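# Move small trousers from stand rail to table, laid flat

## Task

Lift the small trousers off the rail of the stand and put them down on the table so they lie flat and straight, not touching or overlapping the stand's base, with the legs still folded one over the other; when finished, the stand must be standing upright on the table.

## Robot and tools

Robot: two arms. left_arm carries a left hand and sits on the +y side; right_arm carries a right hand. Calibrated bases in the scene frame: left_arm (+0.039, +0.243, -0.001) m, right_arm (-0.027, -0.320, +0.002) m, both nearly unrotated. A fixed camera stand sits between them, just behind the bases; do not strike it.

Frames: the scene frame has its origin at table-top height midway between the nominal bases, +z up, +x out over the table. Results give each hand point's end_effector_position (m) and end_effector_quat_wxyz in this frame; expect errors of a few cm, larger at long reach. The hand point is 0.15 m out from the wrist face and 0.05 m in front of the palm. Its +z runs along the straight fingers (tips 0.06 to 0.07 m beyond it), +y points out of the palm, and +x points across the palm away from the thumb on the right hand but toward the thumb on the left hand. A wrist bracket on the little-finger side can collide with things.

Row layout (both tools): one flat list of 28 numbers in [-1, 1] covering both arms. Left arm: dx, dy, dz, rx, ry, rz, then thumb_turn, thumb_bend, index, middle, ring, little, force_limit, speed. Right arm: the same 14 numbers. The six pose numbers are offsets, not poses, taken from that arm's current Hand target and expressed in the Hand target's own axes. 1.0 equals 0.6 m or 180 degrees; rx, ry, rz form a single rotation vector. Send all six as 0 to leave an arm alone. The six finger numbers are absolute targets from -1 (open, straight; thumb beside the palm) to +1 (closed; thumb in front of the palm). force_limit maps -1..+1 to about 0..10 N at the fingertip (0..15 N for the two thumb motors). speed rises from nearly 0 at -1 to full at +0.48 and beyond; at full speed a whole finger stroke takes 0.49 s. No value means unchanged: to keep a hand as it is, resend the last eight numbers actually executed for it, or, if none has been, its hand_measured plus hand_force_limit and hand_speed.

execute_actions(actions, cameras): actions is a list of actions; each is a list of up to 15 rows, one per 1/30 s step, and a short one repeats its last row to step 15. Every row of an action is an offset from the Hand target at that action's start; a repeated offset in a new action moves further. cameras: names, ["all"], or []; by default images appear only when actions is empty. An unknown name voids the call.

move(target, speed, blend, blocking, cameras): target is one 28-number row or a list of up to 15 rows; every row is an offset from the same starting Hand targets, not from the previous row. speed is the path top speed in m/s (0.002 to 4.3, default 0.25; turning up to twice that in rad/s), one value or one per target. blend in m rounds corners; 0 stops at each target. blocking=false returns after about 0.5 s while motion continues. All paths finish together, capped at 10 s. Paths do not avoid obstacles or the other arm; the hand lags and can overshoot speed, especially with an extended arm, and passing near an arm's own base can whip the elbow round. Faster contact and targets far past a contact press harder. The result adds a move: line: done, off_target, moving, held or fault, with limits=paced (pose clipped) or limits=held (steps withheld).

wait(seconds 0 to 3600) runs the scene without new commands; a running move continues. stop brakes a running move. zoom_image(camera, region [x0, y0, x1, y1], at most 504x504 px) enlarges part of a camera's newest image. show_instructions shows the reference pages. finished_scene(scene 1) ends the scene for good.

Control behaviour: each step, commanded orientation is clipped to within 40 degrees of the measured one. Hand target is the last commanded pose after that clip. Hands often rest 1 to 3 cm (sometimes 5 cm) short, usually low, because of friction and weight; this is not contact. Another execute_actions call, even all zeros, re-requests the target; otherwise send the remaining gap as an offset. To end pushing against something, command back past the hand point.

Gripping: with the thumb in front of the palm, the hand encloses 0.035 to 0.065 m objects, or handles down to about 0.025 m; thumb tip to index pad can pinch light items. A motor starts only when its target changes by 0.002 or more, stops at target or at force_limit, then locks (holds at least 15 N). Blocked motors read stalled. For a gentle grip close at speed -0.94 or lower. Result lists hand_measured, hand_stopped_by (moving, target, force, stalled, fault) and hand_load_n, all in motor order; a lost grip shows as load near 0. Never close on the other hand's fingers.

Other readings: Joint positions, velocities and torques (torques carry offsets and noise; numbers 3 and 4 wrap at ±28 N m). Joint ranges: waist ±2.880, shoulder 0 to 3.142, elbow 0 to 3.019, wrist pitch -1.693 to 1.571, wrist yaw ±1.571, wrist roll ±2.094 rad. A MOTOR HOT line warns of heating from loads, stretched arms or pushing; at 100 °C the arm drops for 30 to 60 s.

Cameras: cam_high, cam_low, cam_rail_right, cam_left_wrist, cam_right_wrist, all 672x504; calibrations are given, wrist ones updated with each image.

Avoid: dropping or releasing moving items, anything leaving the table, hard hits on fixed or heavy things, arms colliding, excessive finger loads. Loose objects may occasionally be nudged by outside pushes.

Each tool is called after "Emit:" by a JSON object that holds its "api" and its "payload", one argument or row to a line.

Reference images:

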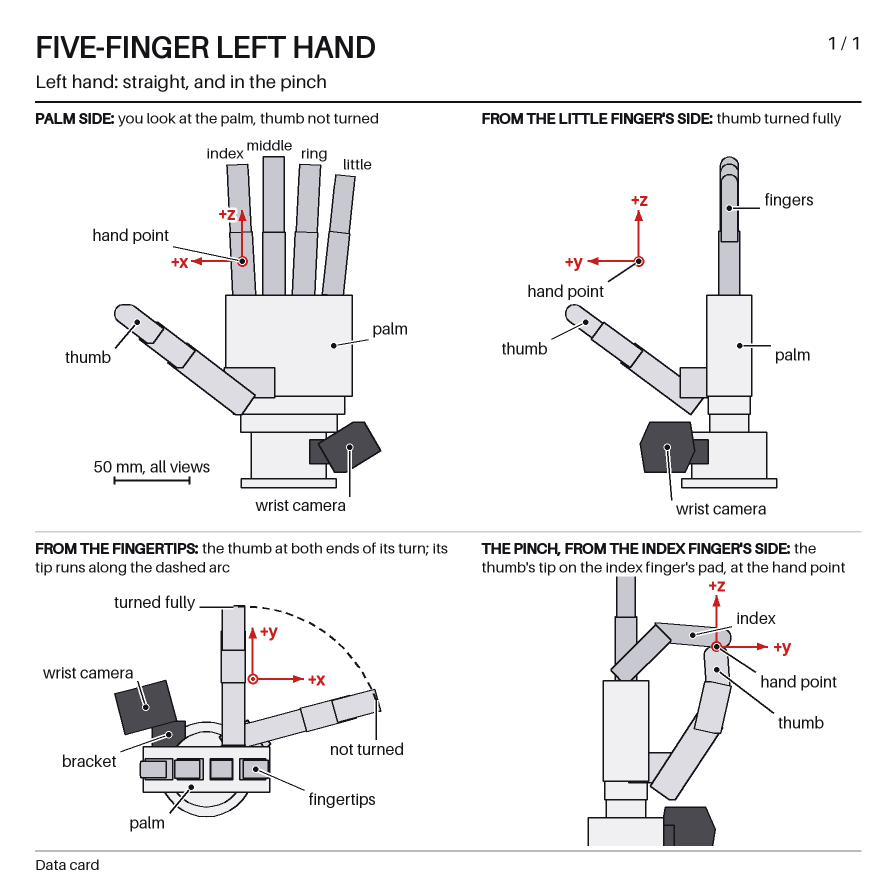

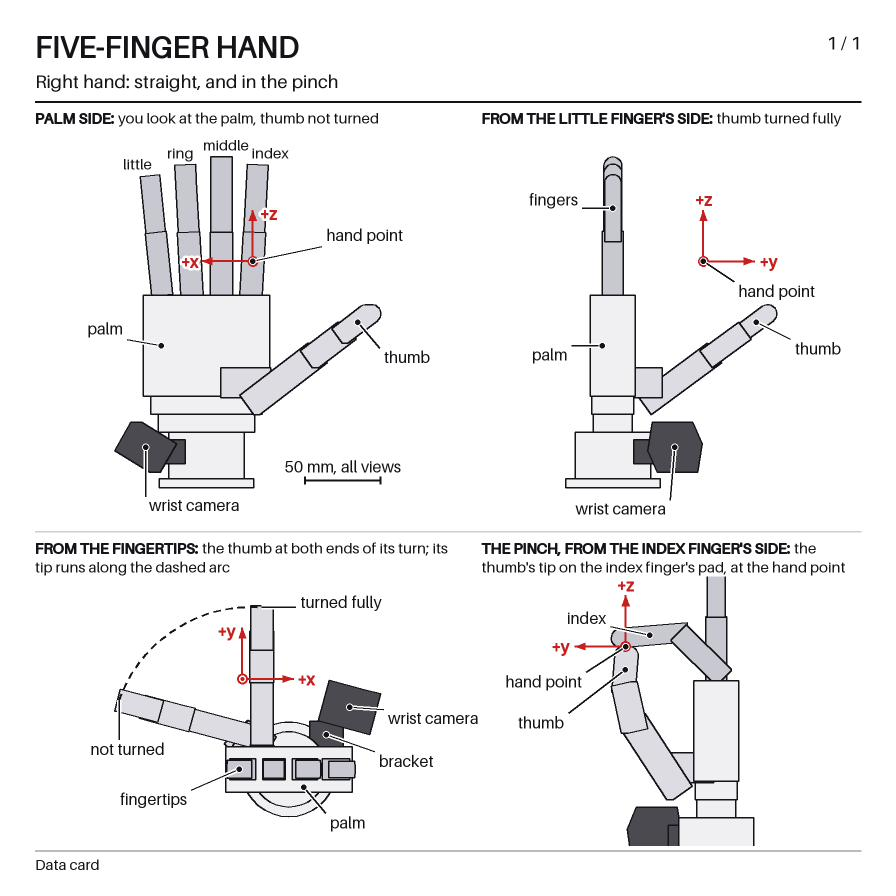

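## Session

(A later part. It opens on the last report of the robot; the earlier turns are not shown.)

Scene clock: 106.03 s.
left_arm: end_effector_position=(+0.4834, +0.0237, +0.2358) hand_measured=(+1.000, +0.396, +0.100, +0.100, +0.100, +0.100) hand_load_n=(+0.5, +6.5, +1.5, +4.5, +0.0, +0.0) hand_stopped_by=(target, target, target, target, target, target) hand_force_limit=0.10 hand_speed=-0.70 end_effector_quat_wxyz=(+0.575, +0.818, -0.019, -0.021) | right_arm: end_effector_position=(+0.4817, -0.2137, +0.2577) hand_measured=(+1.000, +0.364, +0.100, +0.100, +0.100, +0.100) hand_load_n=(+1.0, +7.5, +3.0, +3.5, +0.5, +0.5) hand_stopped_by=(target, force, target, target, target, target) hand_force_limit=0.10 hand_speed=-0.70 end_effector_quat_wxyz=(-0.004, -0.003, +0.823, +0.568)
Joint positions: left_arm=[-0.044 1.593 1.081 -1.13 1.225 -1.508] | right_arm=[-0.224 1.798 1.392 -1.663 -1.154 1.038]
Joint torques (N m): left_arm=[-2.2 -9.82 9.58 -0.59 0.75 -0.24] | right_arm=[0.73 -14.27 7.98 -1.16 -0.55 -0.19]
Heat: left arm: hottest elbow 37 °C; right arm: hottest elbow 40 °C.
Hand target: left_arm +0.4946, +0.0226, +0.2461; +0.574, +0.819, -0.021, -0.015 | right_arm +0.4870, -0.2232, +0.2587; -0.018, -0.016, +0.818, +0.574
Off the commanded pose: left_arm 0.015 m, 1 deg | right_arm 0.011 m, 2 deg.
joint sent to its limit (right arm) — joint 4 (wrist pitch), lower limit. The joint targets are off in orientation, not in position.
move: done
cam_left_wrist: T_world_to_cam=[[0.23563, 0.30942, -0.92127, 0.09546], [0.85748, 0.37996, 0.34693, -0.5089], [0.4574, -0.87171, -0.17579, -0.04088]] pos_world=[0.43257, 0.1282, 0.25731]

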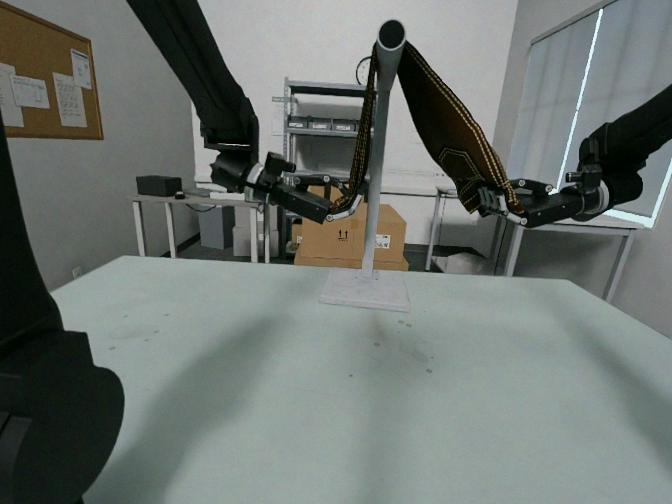

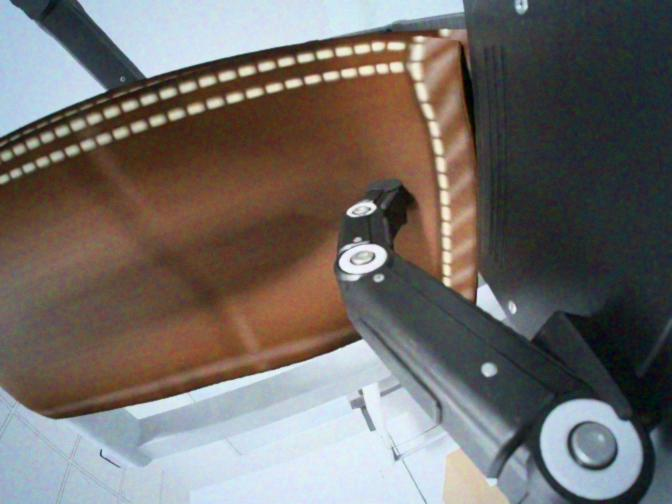

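Emit:
{"api": "move", "payload": {
  "target": [-0.015,0.0845,-0.2358,0.139,0,0,1,0.5,0.13,0.13,0.13,0.13,0.1,-0.7,0.0135,0.1008,-0.0733,0.139,0,0,1,0.4,0.1,0.1,0.1,0.1,0.1,-0.7],
  "speed": 0.06,
  "cameras": ["all"]
}}

Scene clock: 132.50 s.
left_arm: end_effector_position=(+0.4857, +0.1341, +0.3196) hand_measured=(+1.000, +0.418, +0.130, +0.124, +0.130, +0.130) hand_load_n=(+0.5, +8.5, +3.0, +7.0, +0.5, +0.0) hand_stopped_by=(target, force, target, force, target, target) hand_force_limit=0.10 hand_speed=-0.70 end_effector_quat_wxyz=(+0.386, +0.923, -0.011, +0.001) | right_arm: end_effector_position=(+0.4725, -0.2376, +0.3070) hand_measured=(+1.000, +0.364, +0.100, +0.100, +0.100, +0.100) hand_load_n=(+1.0, +7.5, +3.0, +3.5, +0.0, +0.0) hand_stopped_by=(target, force, target, target, target, target) hand_force_limit=0.10 hand_speed=-0.70 end_effector_quat_wxyz=(+0.010, -0.003, +0.922, +0.386)
Joint positions: left_arm=[0.161 1.486 1.416 -1.682 0.776 -1.302] | right_arm=[-0.232 1.622 1.532 -1.663 -0.776 1.282]
Joint torques (N m): left_arm=[-1.44 -11.46 10.73 -0.85 0.61 -0.23] | right_arm=[1.38 -14.68 11.22 -0.77 -0.51 0.11]
Heat: left arm: hottest elbow 38 °C; right arm: hottest elbow 40 °C.
Hand target: left_arm +0.4918, +0.1387, +0.3421; +0.383, +0.923, -0.024, -0.010 | right_arm +0.4807, -0.2443, +0.3306; -0.014, -0.020, +0.923, +0.383
Off the commanded pose: left_arm 0.024 m, 2 deg | right_arm 0.026 m, 3 deg.
joint sent to its limit (left arm) — joint 4 (wrist pitch), lower limit. The joint targets are off in orientation, not in position.
joint sent to its limit (right arm) — joint 4 (wrist pitch), lower limit. The joint targets are off in orientation, not in position.
move: off_target (left_arm, right_arm)
cam_left_wrist: T_world_to_cam=[[0.24922, 0.67326, -0.69614, 0.01065], [0.83041, 0.2213, 0.51131, -0.60003], [0.4983, -0.70551, -0.50393, 0.13175]] pos_world=[0.42997, 0.21857, 0.38061]
cam_right_wrist: T_world_to_cam=[[-0.27639, 0.69119, 0.66773, 0.09105], [0.80683, -0.21061, 0.55197, -0.60522], [0.52215, 0.69131, -0.49945, 0.18674]] pos_world=[0.41596, -0.31949, 0.36654]

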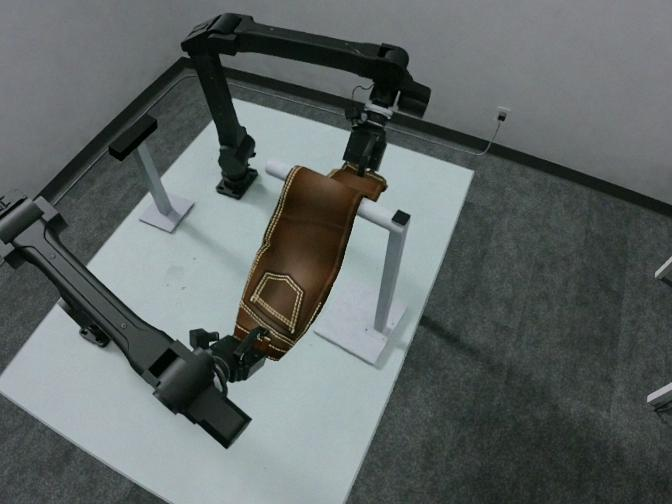

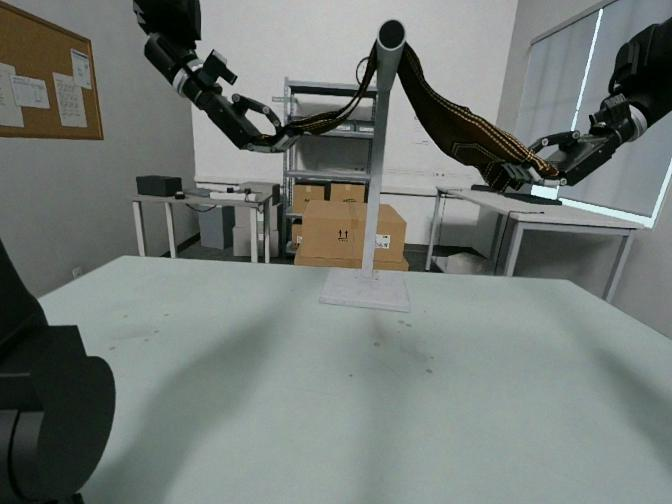

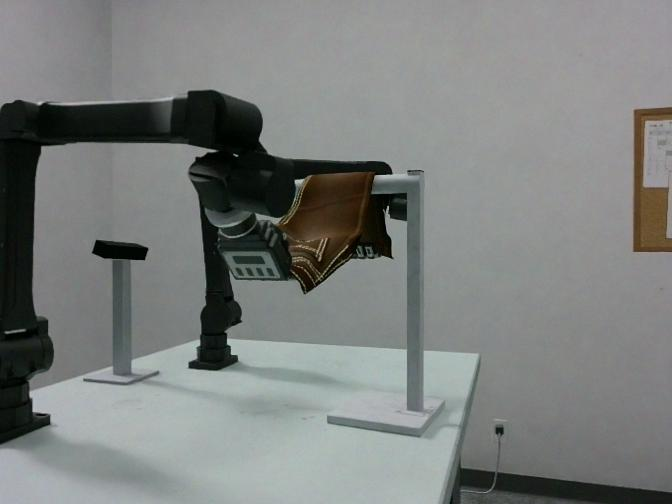

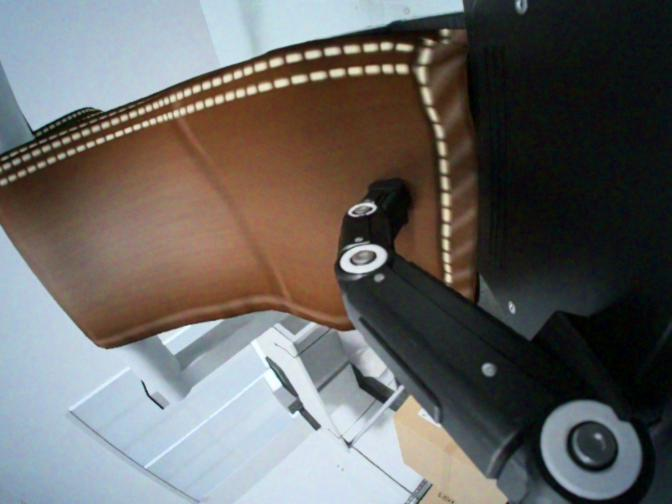

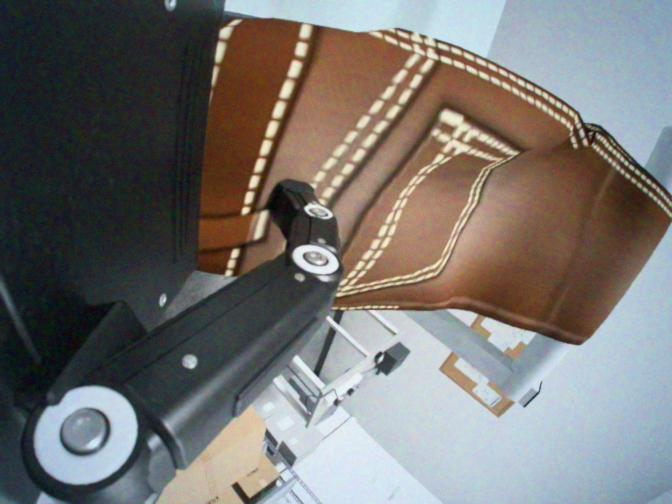

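Emit:
{"api": "move", "payload": {
  "target": [-0.0298,0.0647,-0.1946,0.139,0,0,1,0.5,0.13,0.13,0.13,0.13,0.1,-0.7,0.014,0.1242,-0.142,0.139,0,0,1,0.4,0.1,0.1,0.1,0.1,0.1,-0.7],
  "speed": 0.06,
  "cameras": ["all"]
}}

Scene clock: 139.63 s.
left_arm: end_effector_position=(+0.4766, +0.1897, +0.4266) hand_measured=(+1.000, +0.418, +0.130, +0.124, +0.130, +0.130) hand_load_n=(+0.5, +8.5, +3.0, +7.0, +0.0, +0.0) hand_stopped_by=(target, force, target, force, target, target) hand_force_limit=0.10 hand_speed=-0.70 end_effector_quat_wxyz=(+0.183, +0.972, +0.003, +0.146) | right_arm: end_effector_position=(+0.4731, -0.2580, +0.4152) hand_measured=(+1.000, +0.364, +0.100, +0.100, +0.100, +0.100) hand_load_n=(+1.0, +7.5, +3.0, +3.5, +0.5, +0.5) hand_stopped_by=(target, force, target, target, target, target) hand_force_limit=0.10 hand_speed=-0.70 end_effector_quat_wxyz=(+0.126, +0.014, +0.974, +0.190)
Joint positions: left_arm=[0.185 1.301 1.646 -1.684 0.415 -1.432] | right_arm=[-0.172 1.46 1.766 -1.664 -0.411 1.499]
Joint torques (N m): left_arm=[-1.26 -8 11.06 -0.08 0.35 -0.26] | right_arm=[3.37 -12.69 11.73 0.01 -0.24 0.14]
Heat: left arm: hottest elbow 38 °C; right arm: hottest elbow 41 °C.
Hand target: left_arm +0.4769, +0.1947, +0.4520; +0.174, +0.984, -0.026, -0.005 | right_arm +0.4739, -0.2523, +0.4436; -0.009, -0.023, +0.984, +0.174
Off the commanded pose: left_arm 0.026 m, 18 deg | right_arm 0.029 m, 16 deg.
joint sent to its limit (left arm) — joint 4 (wrist pitch), lower limit. The joint targets are off in orientation, not in position.
joint sent to its limit (right arm) — joint 4 (wrist pitch), lower limit. The joint targets are off in orientation, not in position.
move: off_target (left_arm, right_arm)
cam_left_wrist: T_world_to_cam=[[0.26813, 0.91893, -0.28925, -0.17922], [0.63775, 0.05573, 0.76823, -0.64577], [0.72207, -0.39045, -0.5711, 0.09166]] pos_world=[0.39371, 0.23646, 0.49661]
cam_right_wrist: T_world_to_cam=[[-0.26932, 0.92119, 0.28087, 0.24972], [0.6571, -0.03744, 0.75287, -0.63759], [0.70405, 0.38732, -0.59523, 0.12988]] pos_world=[0.39478, -0.30422, 0.4872]

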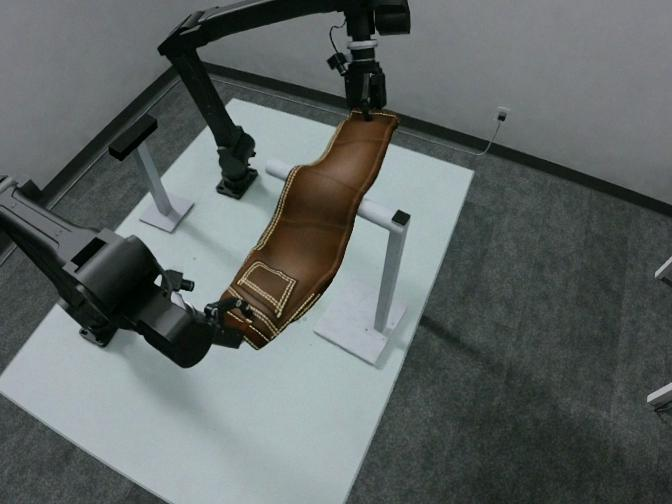

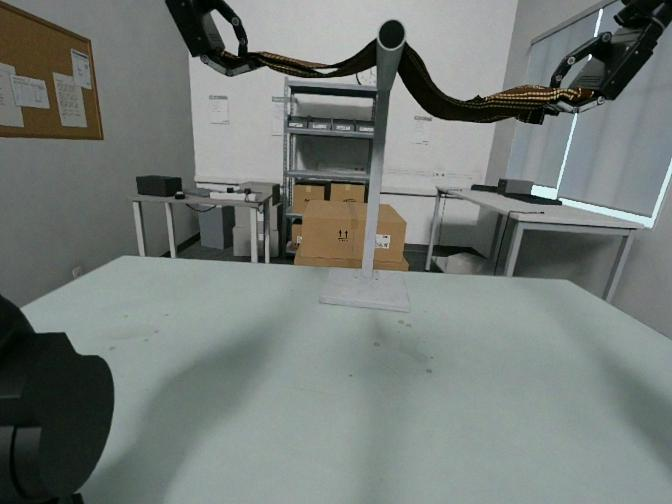

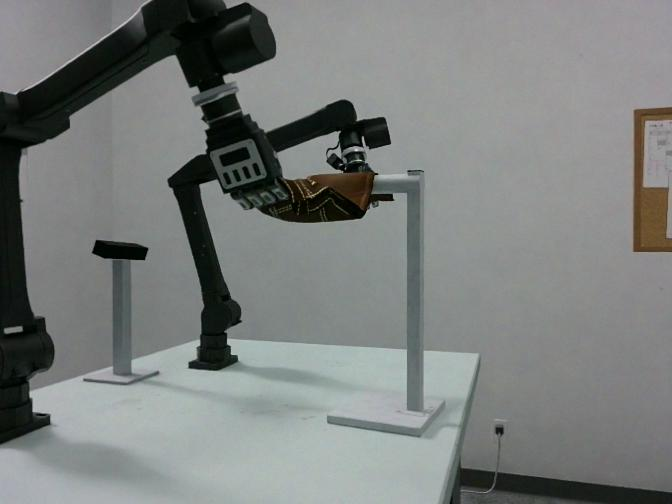

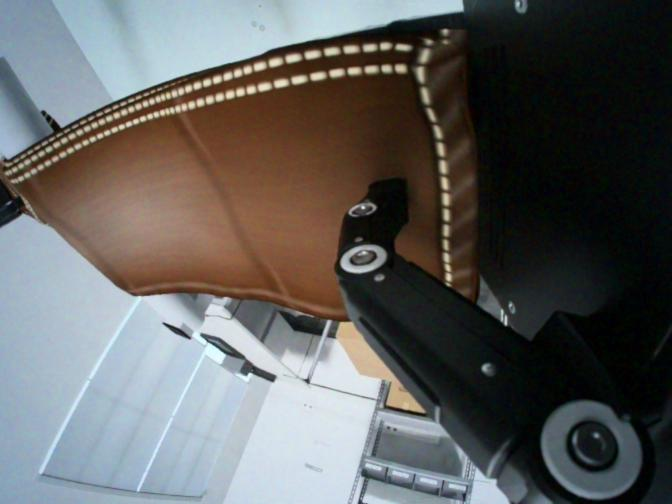

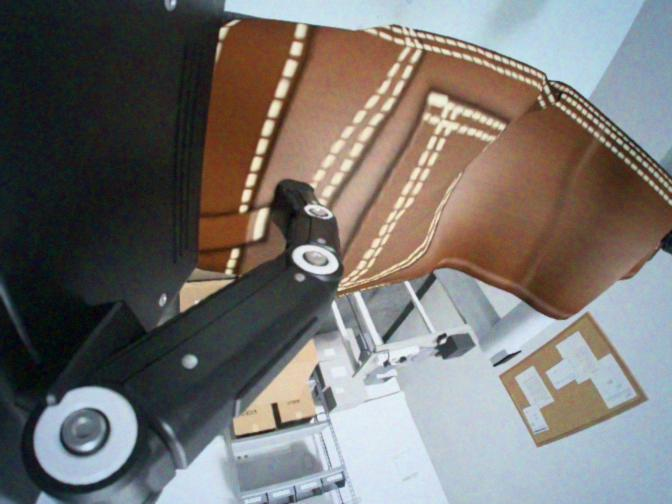

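Emit:
{"api": "move", "payload": {
  "target": [-0.1615,0.008,0.003,0,0,0,1,0.5,0.13,0.13,0.13,0.13,0.1,-0.7,0.2208,0.0187,0.007,0,0,0,1,0.4,0.1,0.1,0.1,0.1,0.1,-0.7],
  "speed": 0.05,
  "cameras": ["all"]
}}

Scene clock: 147.87 s.
left_arm: end_effector_position=(+0.3844, +0.1923, +0.4479) hand_measured=(+1.000, +0.418, +0.130, +0.124, +0.130, +0.130) hand_load_n=(+0.5, +8.5, +3.0, +7.0, +0.0, +0.0) hand_stopped_by=(target, force, target, force, target, target) hand_force_limit=0.10 hand_speed=-0.70 end_effector_quat_wxyz=(+0.166, +0.965, +0.018, +0.202) | right_arm: end_effector_position=(+0.3455, -0.2417, +0.4474) hand_measured=(+1.000, +0.364, +0.100, +0.100, +0.100, +0.100) hand_load_n=(+1.0, +7.5, +3.0, +3.5, +0.5, +0.0) hand_stopped_by=(target, force, target, target, target, target) hand_force_limit=0.10 hand_speed=-0.70 end_effector_quat_wxyz=(+0.178, +0.007, +0.967, +0.183)
Joint positions: left_arm=[0.248 1.023 1.473 -1.684 0.415 -1.421] | right_arm=[-0.178 1.097 1.512 -1.664 -0.411 1.499]
Joint torques (N m): left_arm=[-1.32 -4.07 7.68 0.12 0.34 0.02] | right_arm=[0.79 -6.95 6.98 0.18 -0.41 -0.08]
Heat: left arm: hottest elbow 38 °C; right arm: hottest elbow 42 °C.
Hand target: left_arm +0.3799, +0.1947, +0.4520; +0.174, +0.984, -0.026, -0.005 | right_arm +0.3411, -0.2467, +0.4449; -0.010, -0.023, +0.984, +0.174
Off the commanded pose: left_arm 0.007 m, 24 deg | right_arm 0.007 m, 22 deg.
joint sent to its limit (left arm) — joint 4 (wrist pitch), lower limit. The joint targets are off in orientation, not in position.
joint sent to its limit (right arm) — joint 4 (wrist pitch), lower limit. The joint targets are off in orientation, not in position.
move: off_target (left_arm, right_arm)
cam_left_wrist: T_world_to_cam=[[0.24546, 0.93986, -0.2375, -0.16927], [0.54954, 0.06692, 0.83278, -0.60061], [0.79859, -0.33493, -0.50007, 0.09951]] pos_world=[0.29214, 0.23261, 0.50973]
cam_right_wrist: T_world_to_cam=[[-0.29045, 0.92735, 0.23594, 0.22019], [0.57238, -0.02922, 0.81947, -0.57595], [0.76683, 0.37306, -0.52231, 0.17477]] pos_world=[0.2596, -0.28622, 0.51131]

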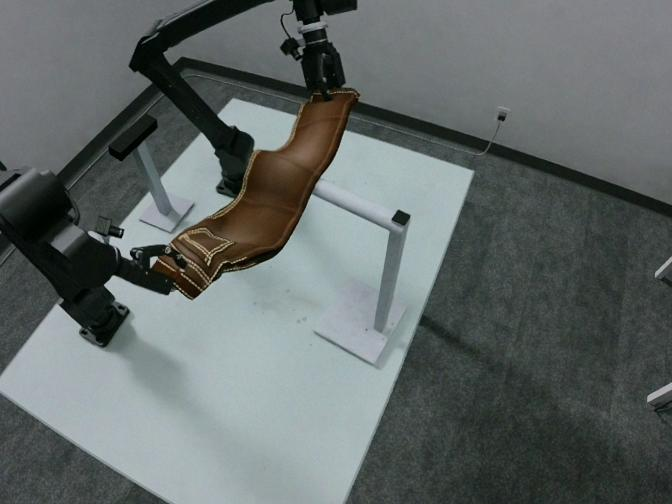

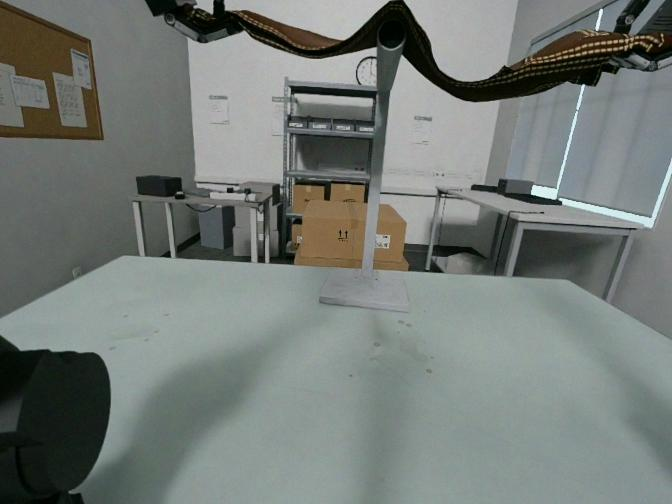

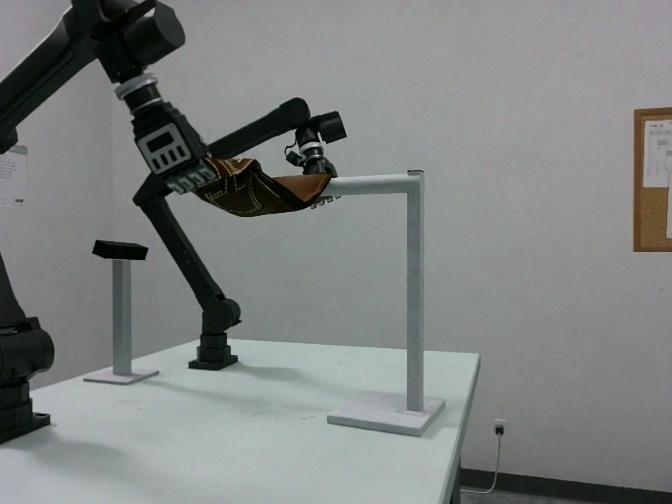

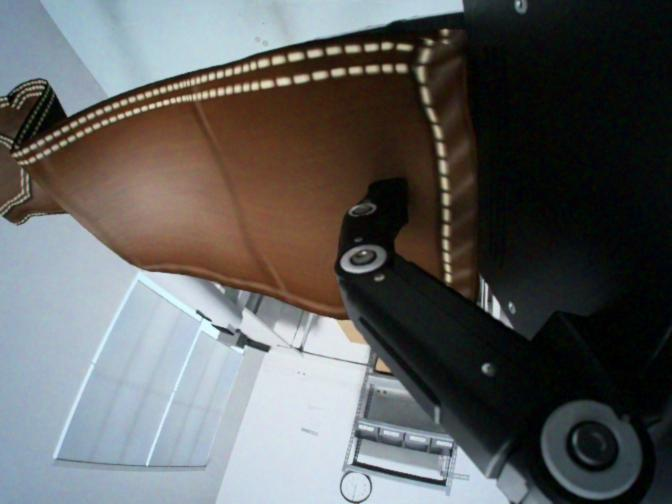

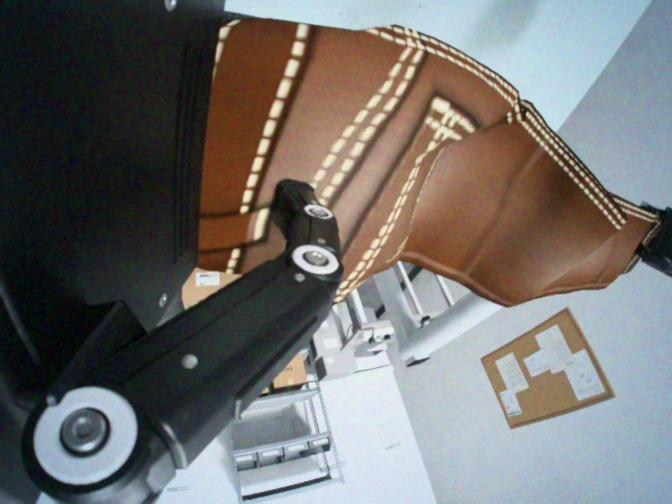

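Emit:
{"api": "move", "payload": {
  "target": [-0.1668,-0.0338,0.0552,0,0,0,1,0.5,0.13,0.13,0.13,0.13,0.1,-0.7,0.2438,-0.0375,0.0522,0,0,0,1,0.4,0.1,0.1,0.1,0.1,0.1,-0.7],
  "speed": 0.05,
  "cameras": ["all"]
}}

Scene clock: 158.60 s.
left_arm: end_effector_position=(+0.2834, +0.2060, +0.4106) hand_measured=(+1.000, +0.418, +0.130, +0.124, +0.130, +0.130) hand_load_n=(+0.5, +8.0, +3.0, +7.0, +0.0, +0.0) hand_stopped_by=(target, force, target, force, target, target) hand_force_limit=0.10 hand_speed=-0.70 end_effector_quat_wxyz=(+0.088, +0.964, +0.015, +0.249) | right_arm: end_effector_position=(+0.1991, -0.2623, +0.4132) hand_measured=(+1.000, +0.364, +0.100, +0.100, +0.100, +0.100) hand_load_n=(+1.5, +7.5, +3.0, +3.5, +0.5, +0.0) hand_stopped_by=(target, force, target, target, target, target) hand_force_limit=0.10 hand_speed=-0.70 end_effector_quat_wxyz=(+0.266, +0.024, +0.959, +0.093)
Joint positions: left_arm=[0.383 0.701 1.236 -1.686 0.341 -1.282] | right_arm=[-0.318 0.61 1.191 -1.665 -0.312 1.405]
Joint torques (N m): left_arm=[-1.49 0.56 7.8 0.36 0.26 0.1] | right_arm=[1.55 0.03 6.83 0.53 -0.08 -0.13]
Heat: left arm: hottest elbow 38 °C; right arm: hottest elbow 41 °C.
Hand target: left_arm +0.2802, +0.2076, +0.4142; +0.174, +0.984, -0.026, -0.005 | right_arm +0.1950, -0.2642, +0.4094; -0.009, -0.023, +0.984, +0.174
Off the commanded pose: left_arm 0.005 m, 31 deg | right_arm 0.006 m, 34 deg.
joint sent to its limit (left arm) — joint 4 (wrist pitch), lower limit. The joint targets are off in orientation, not in position.
joint sent to its limit (right arm) — joint 4 (wrist pitch), lower limit. The joint targets are off in orientation, not in position.
move: off_target (left_arm, right_arm)
cam_left_wrist: T_world_to_cam=[[0.21946, 0.97314, -0.06953, -0.23472], [0.4724, -0.04364, 0.8803, -0.48998], [0.85363, -0.22604, -0.46929, 0.11543]] pos_world=[0.18444, 0.23313, 0.46918]
cam_right_wrist: T_world_to_cam=[[-0.21999, 0.97491, 0.03398, 0.28672], [0.43077, 0.06584, 0.90006, -0.44485], [0.87524, 0.21264, -0.43445, 0.1769]] pos_world=[0.09988, -0.28785, 0.4675]

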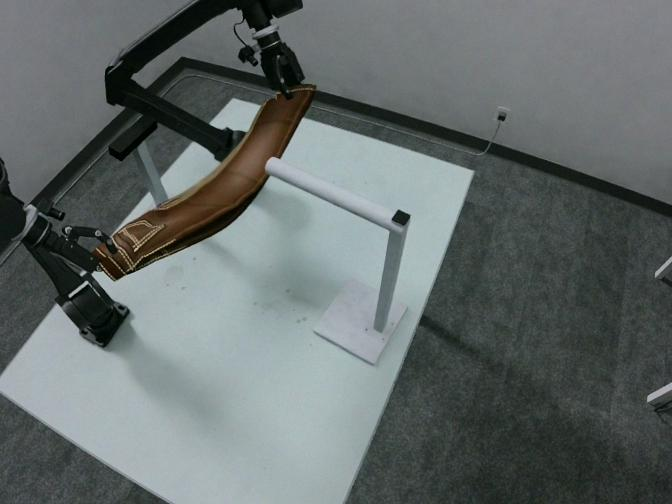

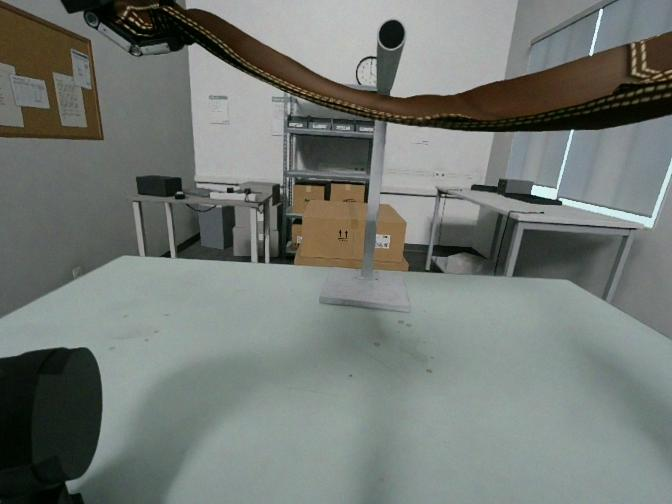

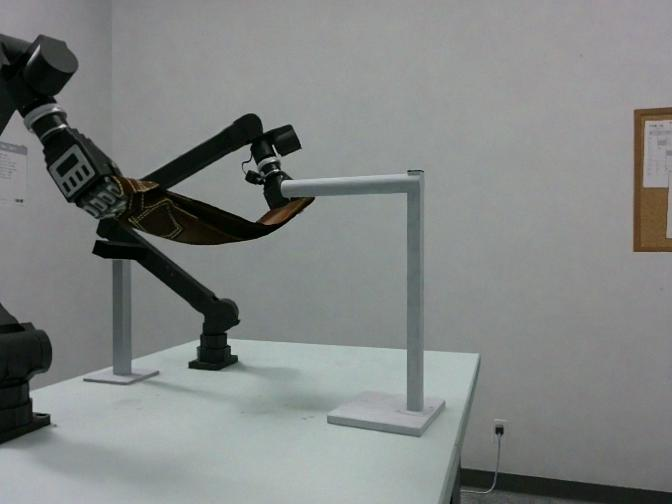

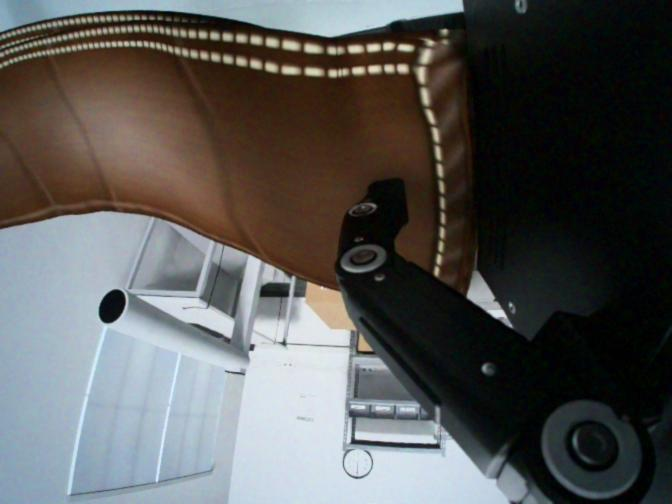

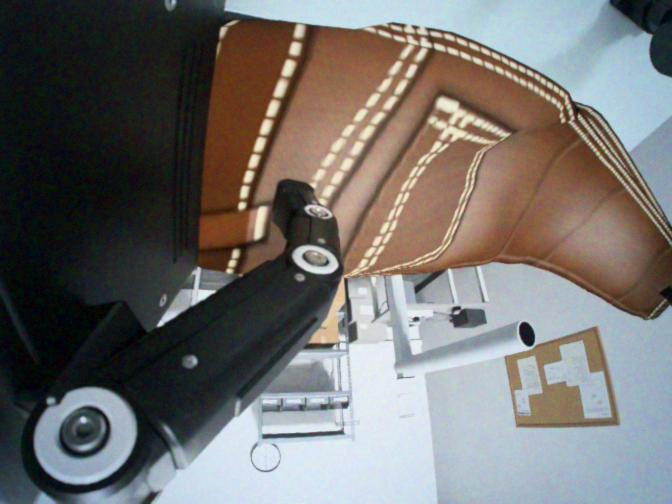

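Emit:
{"api": "move", "payload": {
  "target": [0.0165,-0.0863,0.2237,0.111,0,0,1,0.5,0.13,0.13,0.13,0.13,0.1,-0.7,-0.0587,-0.076,0.2185,0.111,0,0,1,0.4,0.1,0.1,0.1,0.1,0.1,-0.7],
  "speed": 0.07,
  "cameras": ["cam_high","cam_low","cam_rail_right"]
}}

Scene clock: 166.47 s.
left_arm: end_effector_position=(+0.2891, +0.2100, +0.2674) hand_measured=(+1.000, +0.418, +0.130, +0.124, +0.130, +0.130) hand_load_n=(+0.5, +8.0, +3.5, +7.0, +0.5, +0.0) hand_stopped_by=(target, force, target, force, target, target) hand_force_limit=0.10 hand_speed=-0.70 end_effector_quat_wxyz=(+0.003, +0.999, -0.036, +0.033) | right_arm: end_effector_position=(+0.2329, -0.2625, +0.2741) hand_measured=(+1.000, +0.364, +0.100, +0.100, +0.100, +0.100) hand_load_n=(+1.0, +7.5, +3.0, +3.5, +0.5, +0.0) hand_stopped_by=(target, force, target, target, target, target) hand_force_limit=0.10 hand_speed=-0.70 end_effector_quat_wxyz=(+0.045, -0.028, +0.999, +0.008)
Joint positions: left_arm=[0.136 0.88 1.06 -1.686 0.018 -1.353] | right_arm=[-0.06 0.88 1.064 -1.665 -0.021 1.48]
Joint torques (N m): left_arm=[-2.61 -1.96 8.32 -0.25 -0.03 -0.3] | right_arm=[3.37 -3.43 7.28 -0.16 0.2 0.1]
Heat: left arm: hottest elbow 38 °C; right arm: hottest elbow 41 °C.
Hand target: left_arm +0.2902, +0.2098, +0.2704; +0.000, +1.000, -0.026, +0.000 | right_arm +0.2287, -0.2604, +0.2703; -0.005, -0.024, +1.000, +0.001
Off the commanded pose: left_arm 0.003 m, 4 deg | right_arm 0.006 m, 6 deg.
joint sent to its limit (left arm) — joint 4 (wrist pitch), lower limit. The joint targets are off in orientation, not in position.
joint sent to its limit (right arm) — joint 4 (wrist pitch), lower limit. The joint targets are off in orientation, not in position.
move: off_target (left_arm, right_arm)

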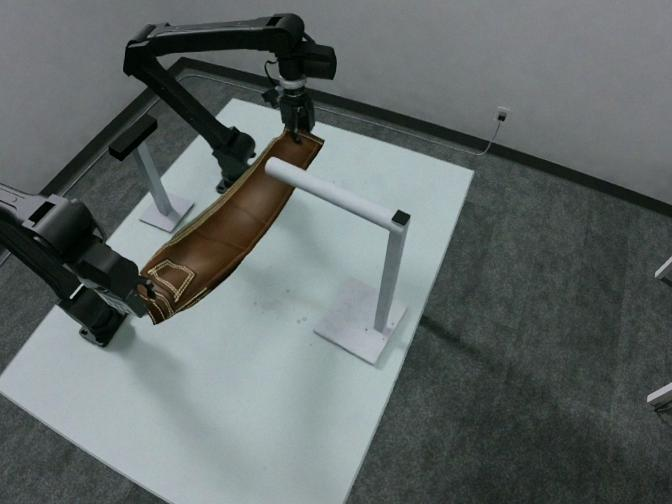

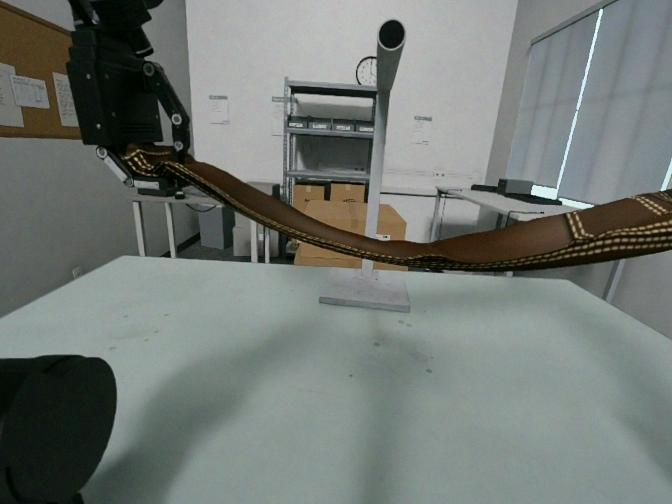

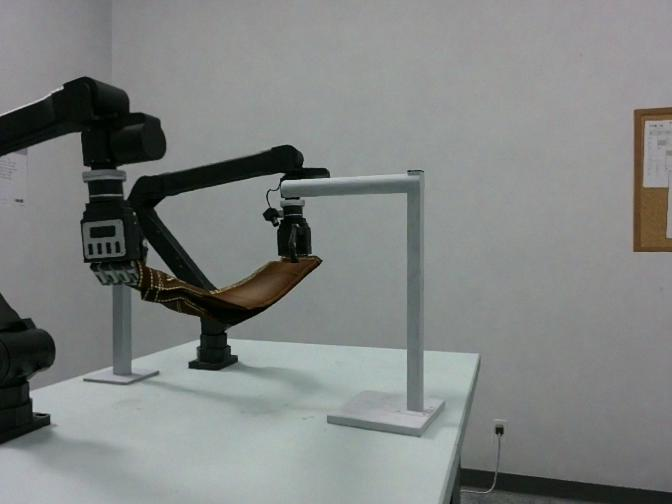

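Emit:
{"api": "move", "payload": {
  "target": [0.09,-0.0348,0.1833,0,0,-0.0167,1,0.5,0.13,0.13,0.13,0.13,0.1,-0.7,-0.1937,0.004,0.1833,0,0,0.0155,1,0.4,0.1,0.1,0.1,0.1,0.1,-0.7],
  "speed": 0.07,
  "cameras": ["cam_high","cam_low","cam_rail_right"]
}}

Scene clock: 172.83 s.
left_arm: end_effector_position=(+0.3387, +0.2227, +0.1578) hand_measured=(+1.000, +0.418, +0.130, +0.124, +0.130, +0.130) hand_load_n=(+0.5, +8.5, +3.0, +7.0, +0.0, +0.0) hand_stopped_by=(target, force, target, force, target, target) hand_force_limit=0.10 hand_speed=-0.70 end_effector_quat_wxyz=(+0.004, +1.000, -0.013, -0.008) | right_arm: end_effector_position=(+0.3374, -0.2555, +0.1569) hand_measured=(+1.000, +0.364, +0.100, +0.100, +0.100, +0.100) hand_load_n=(+1.0, +7.5, +3.0, +3.5, +0.5, +0.0) hand_stopped_by=(target, force, target, target, target, target) hand_force_limit=0.10 hand_speed=-0.70 end_effector_quat_wxyz=(-0.014, -0.002, +1.000, +0.003)
Joint positions: left_arm=[0.143 1.079 0.897 -1.406 0.004 -1.392] | right_arm=[-0.015 1.257 1.023 -1.366 -0.007 1.578]
Joint torques (N m): left_arm=[-1.26 -4.72 8.12 0.25 -0.05 -0.2] | right_arm=[3.25 -8.41 8.03 0.58 0.22 0.11]
Heat: left arm: hottest elbow 38 °C; right arm: hottest elbow 41 °C.
Hand target: left_arm +0.3451, +0.2278, +0.1602; +0.000, +1.000, +0.000, +0.000 | right_arm +0.3433, -0.2523, +0.1589; -0.006, +0.000, +1.000, +0.000
Off the commanded pose: left_arm 0.009 m, 2 deg | right_arm 0.007 m, 1 deg.
move: done

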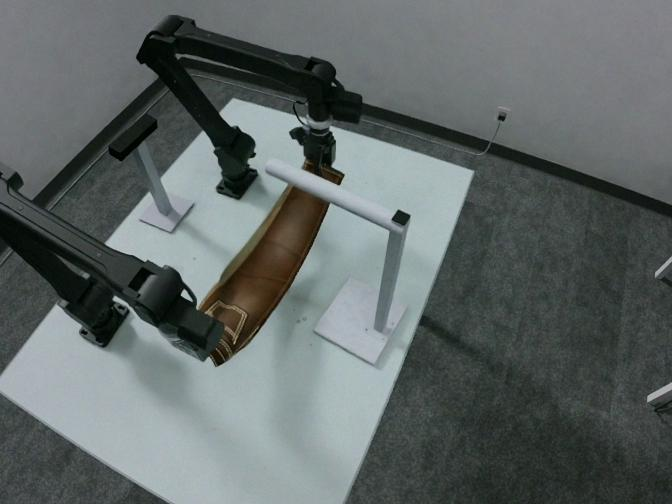

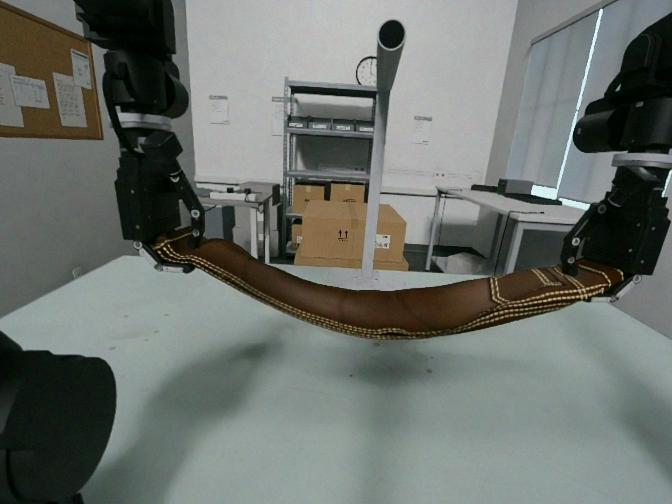

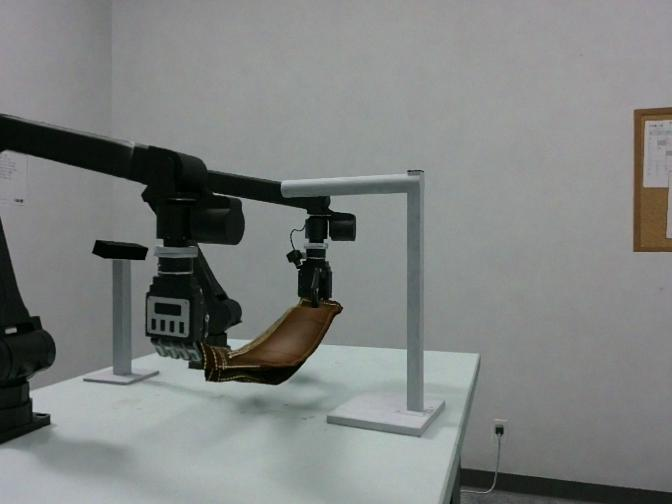

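Emit:
{"api": "move", "payload": {
  "target": [0,-0.0133,0.1333,0,0,0,1,0.5,0.13,0.13,0.13,0.13,0.1,-0.7,0,-0.0167,0.1317,0,0,0,1,0.4,0.1,0.1,0.1,0.1,0.1,-0.7],
  "speed": 0.05,
  "cameras": ["cam_high","cam_low","cam_rail_right"]
}}

Scene clock: 177.87 s.
left_arm: end_effector_position=(+0.3401, +0.2311, +0.0785) hand_measured=(+1.000, +0.418, +0.130, +0.124, +0.130, +0.130) hand_load_n=(+0.5, +8.5, +3.0, +7.0, +0.0, +0.0) hand_stopped_by=(target, force, target, force, target, target) hand_force_limit=0.10 hand_speed=-0.70 end_effector_quat_wxyz=(+0.004, +1.000, +0.001, -0.008) | right_arm: end_effector_position=(+0.3422, -0.2555, +0.0844) hand_measured=(+1.000, +0.364, +0.100, +0.100, +0.100, +0.100) hand_load_n=(+1.0, +7.5, +3.0, +3.0, +0.5, +0.0) hand_stopped_by=(target, force, target, target, target, target) hand_force_limit=0.10 hand_speed=-0.70 end_effector_quat_wxyz=(-0.006, -0.001, +1.000, +0.003)
Joint positions: left_arm=[0.17 1.154 0.733 -1.166 0.004 -1.392] | right_arm=[-0.015 1.326 0.883 -1.139 -0.007 1.578]
Joint torques (N m): left_arm=[-1.2 -4.31 7.47 0.23 -0.06 0.06] | right_arm=[0.73 -8.47 6.49 0.61 0.24 -0.16]
Heat: left arm: hottest elbow 39 °C; right arm: hottest elbow 41 °C.
Hand target: left_arm +0.3451, +0.2358, +0.0803; +0.000, +1.000, +0.000, +0.000 | right_arm +0.3425, -0.2623, +0.0800; -0.005, +0.000, +1.000, +0.000
Off the commanded pose: left_arm 0.007 m, 1 deg | right_arm 0.008 m, 0 deg.
move: done

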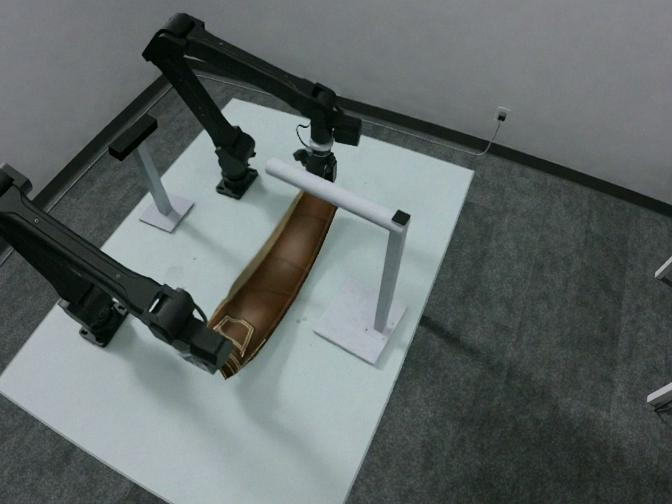

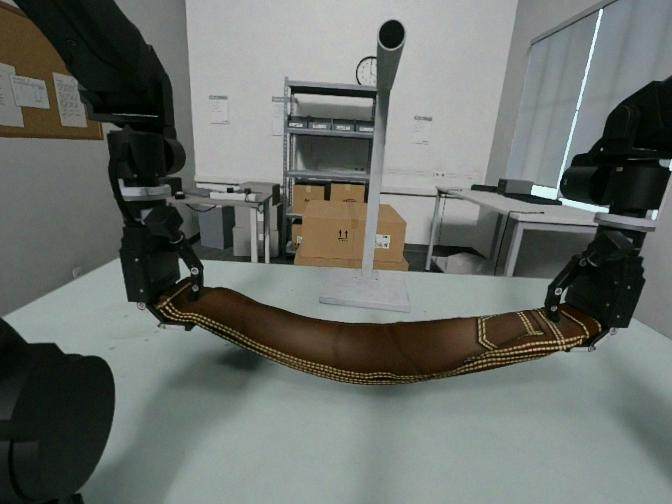

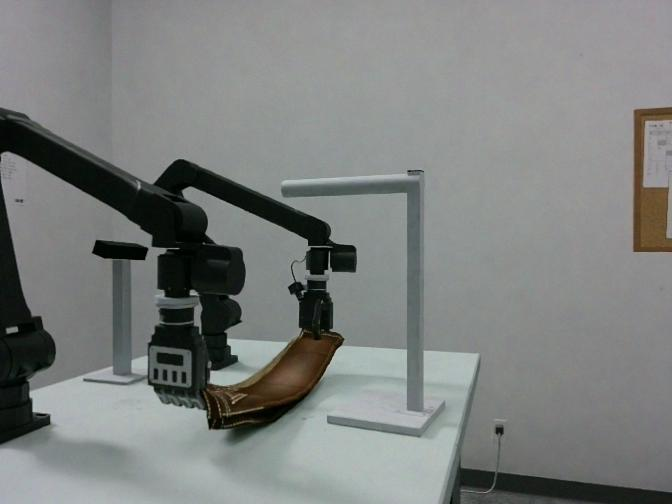

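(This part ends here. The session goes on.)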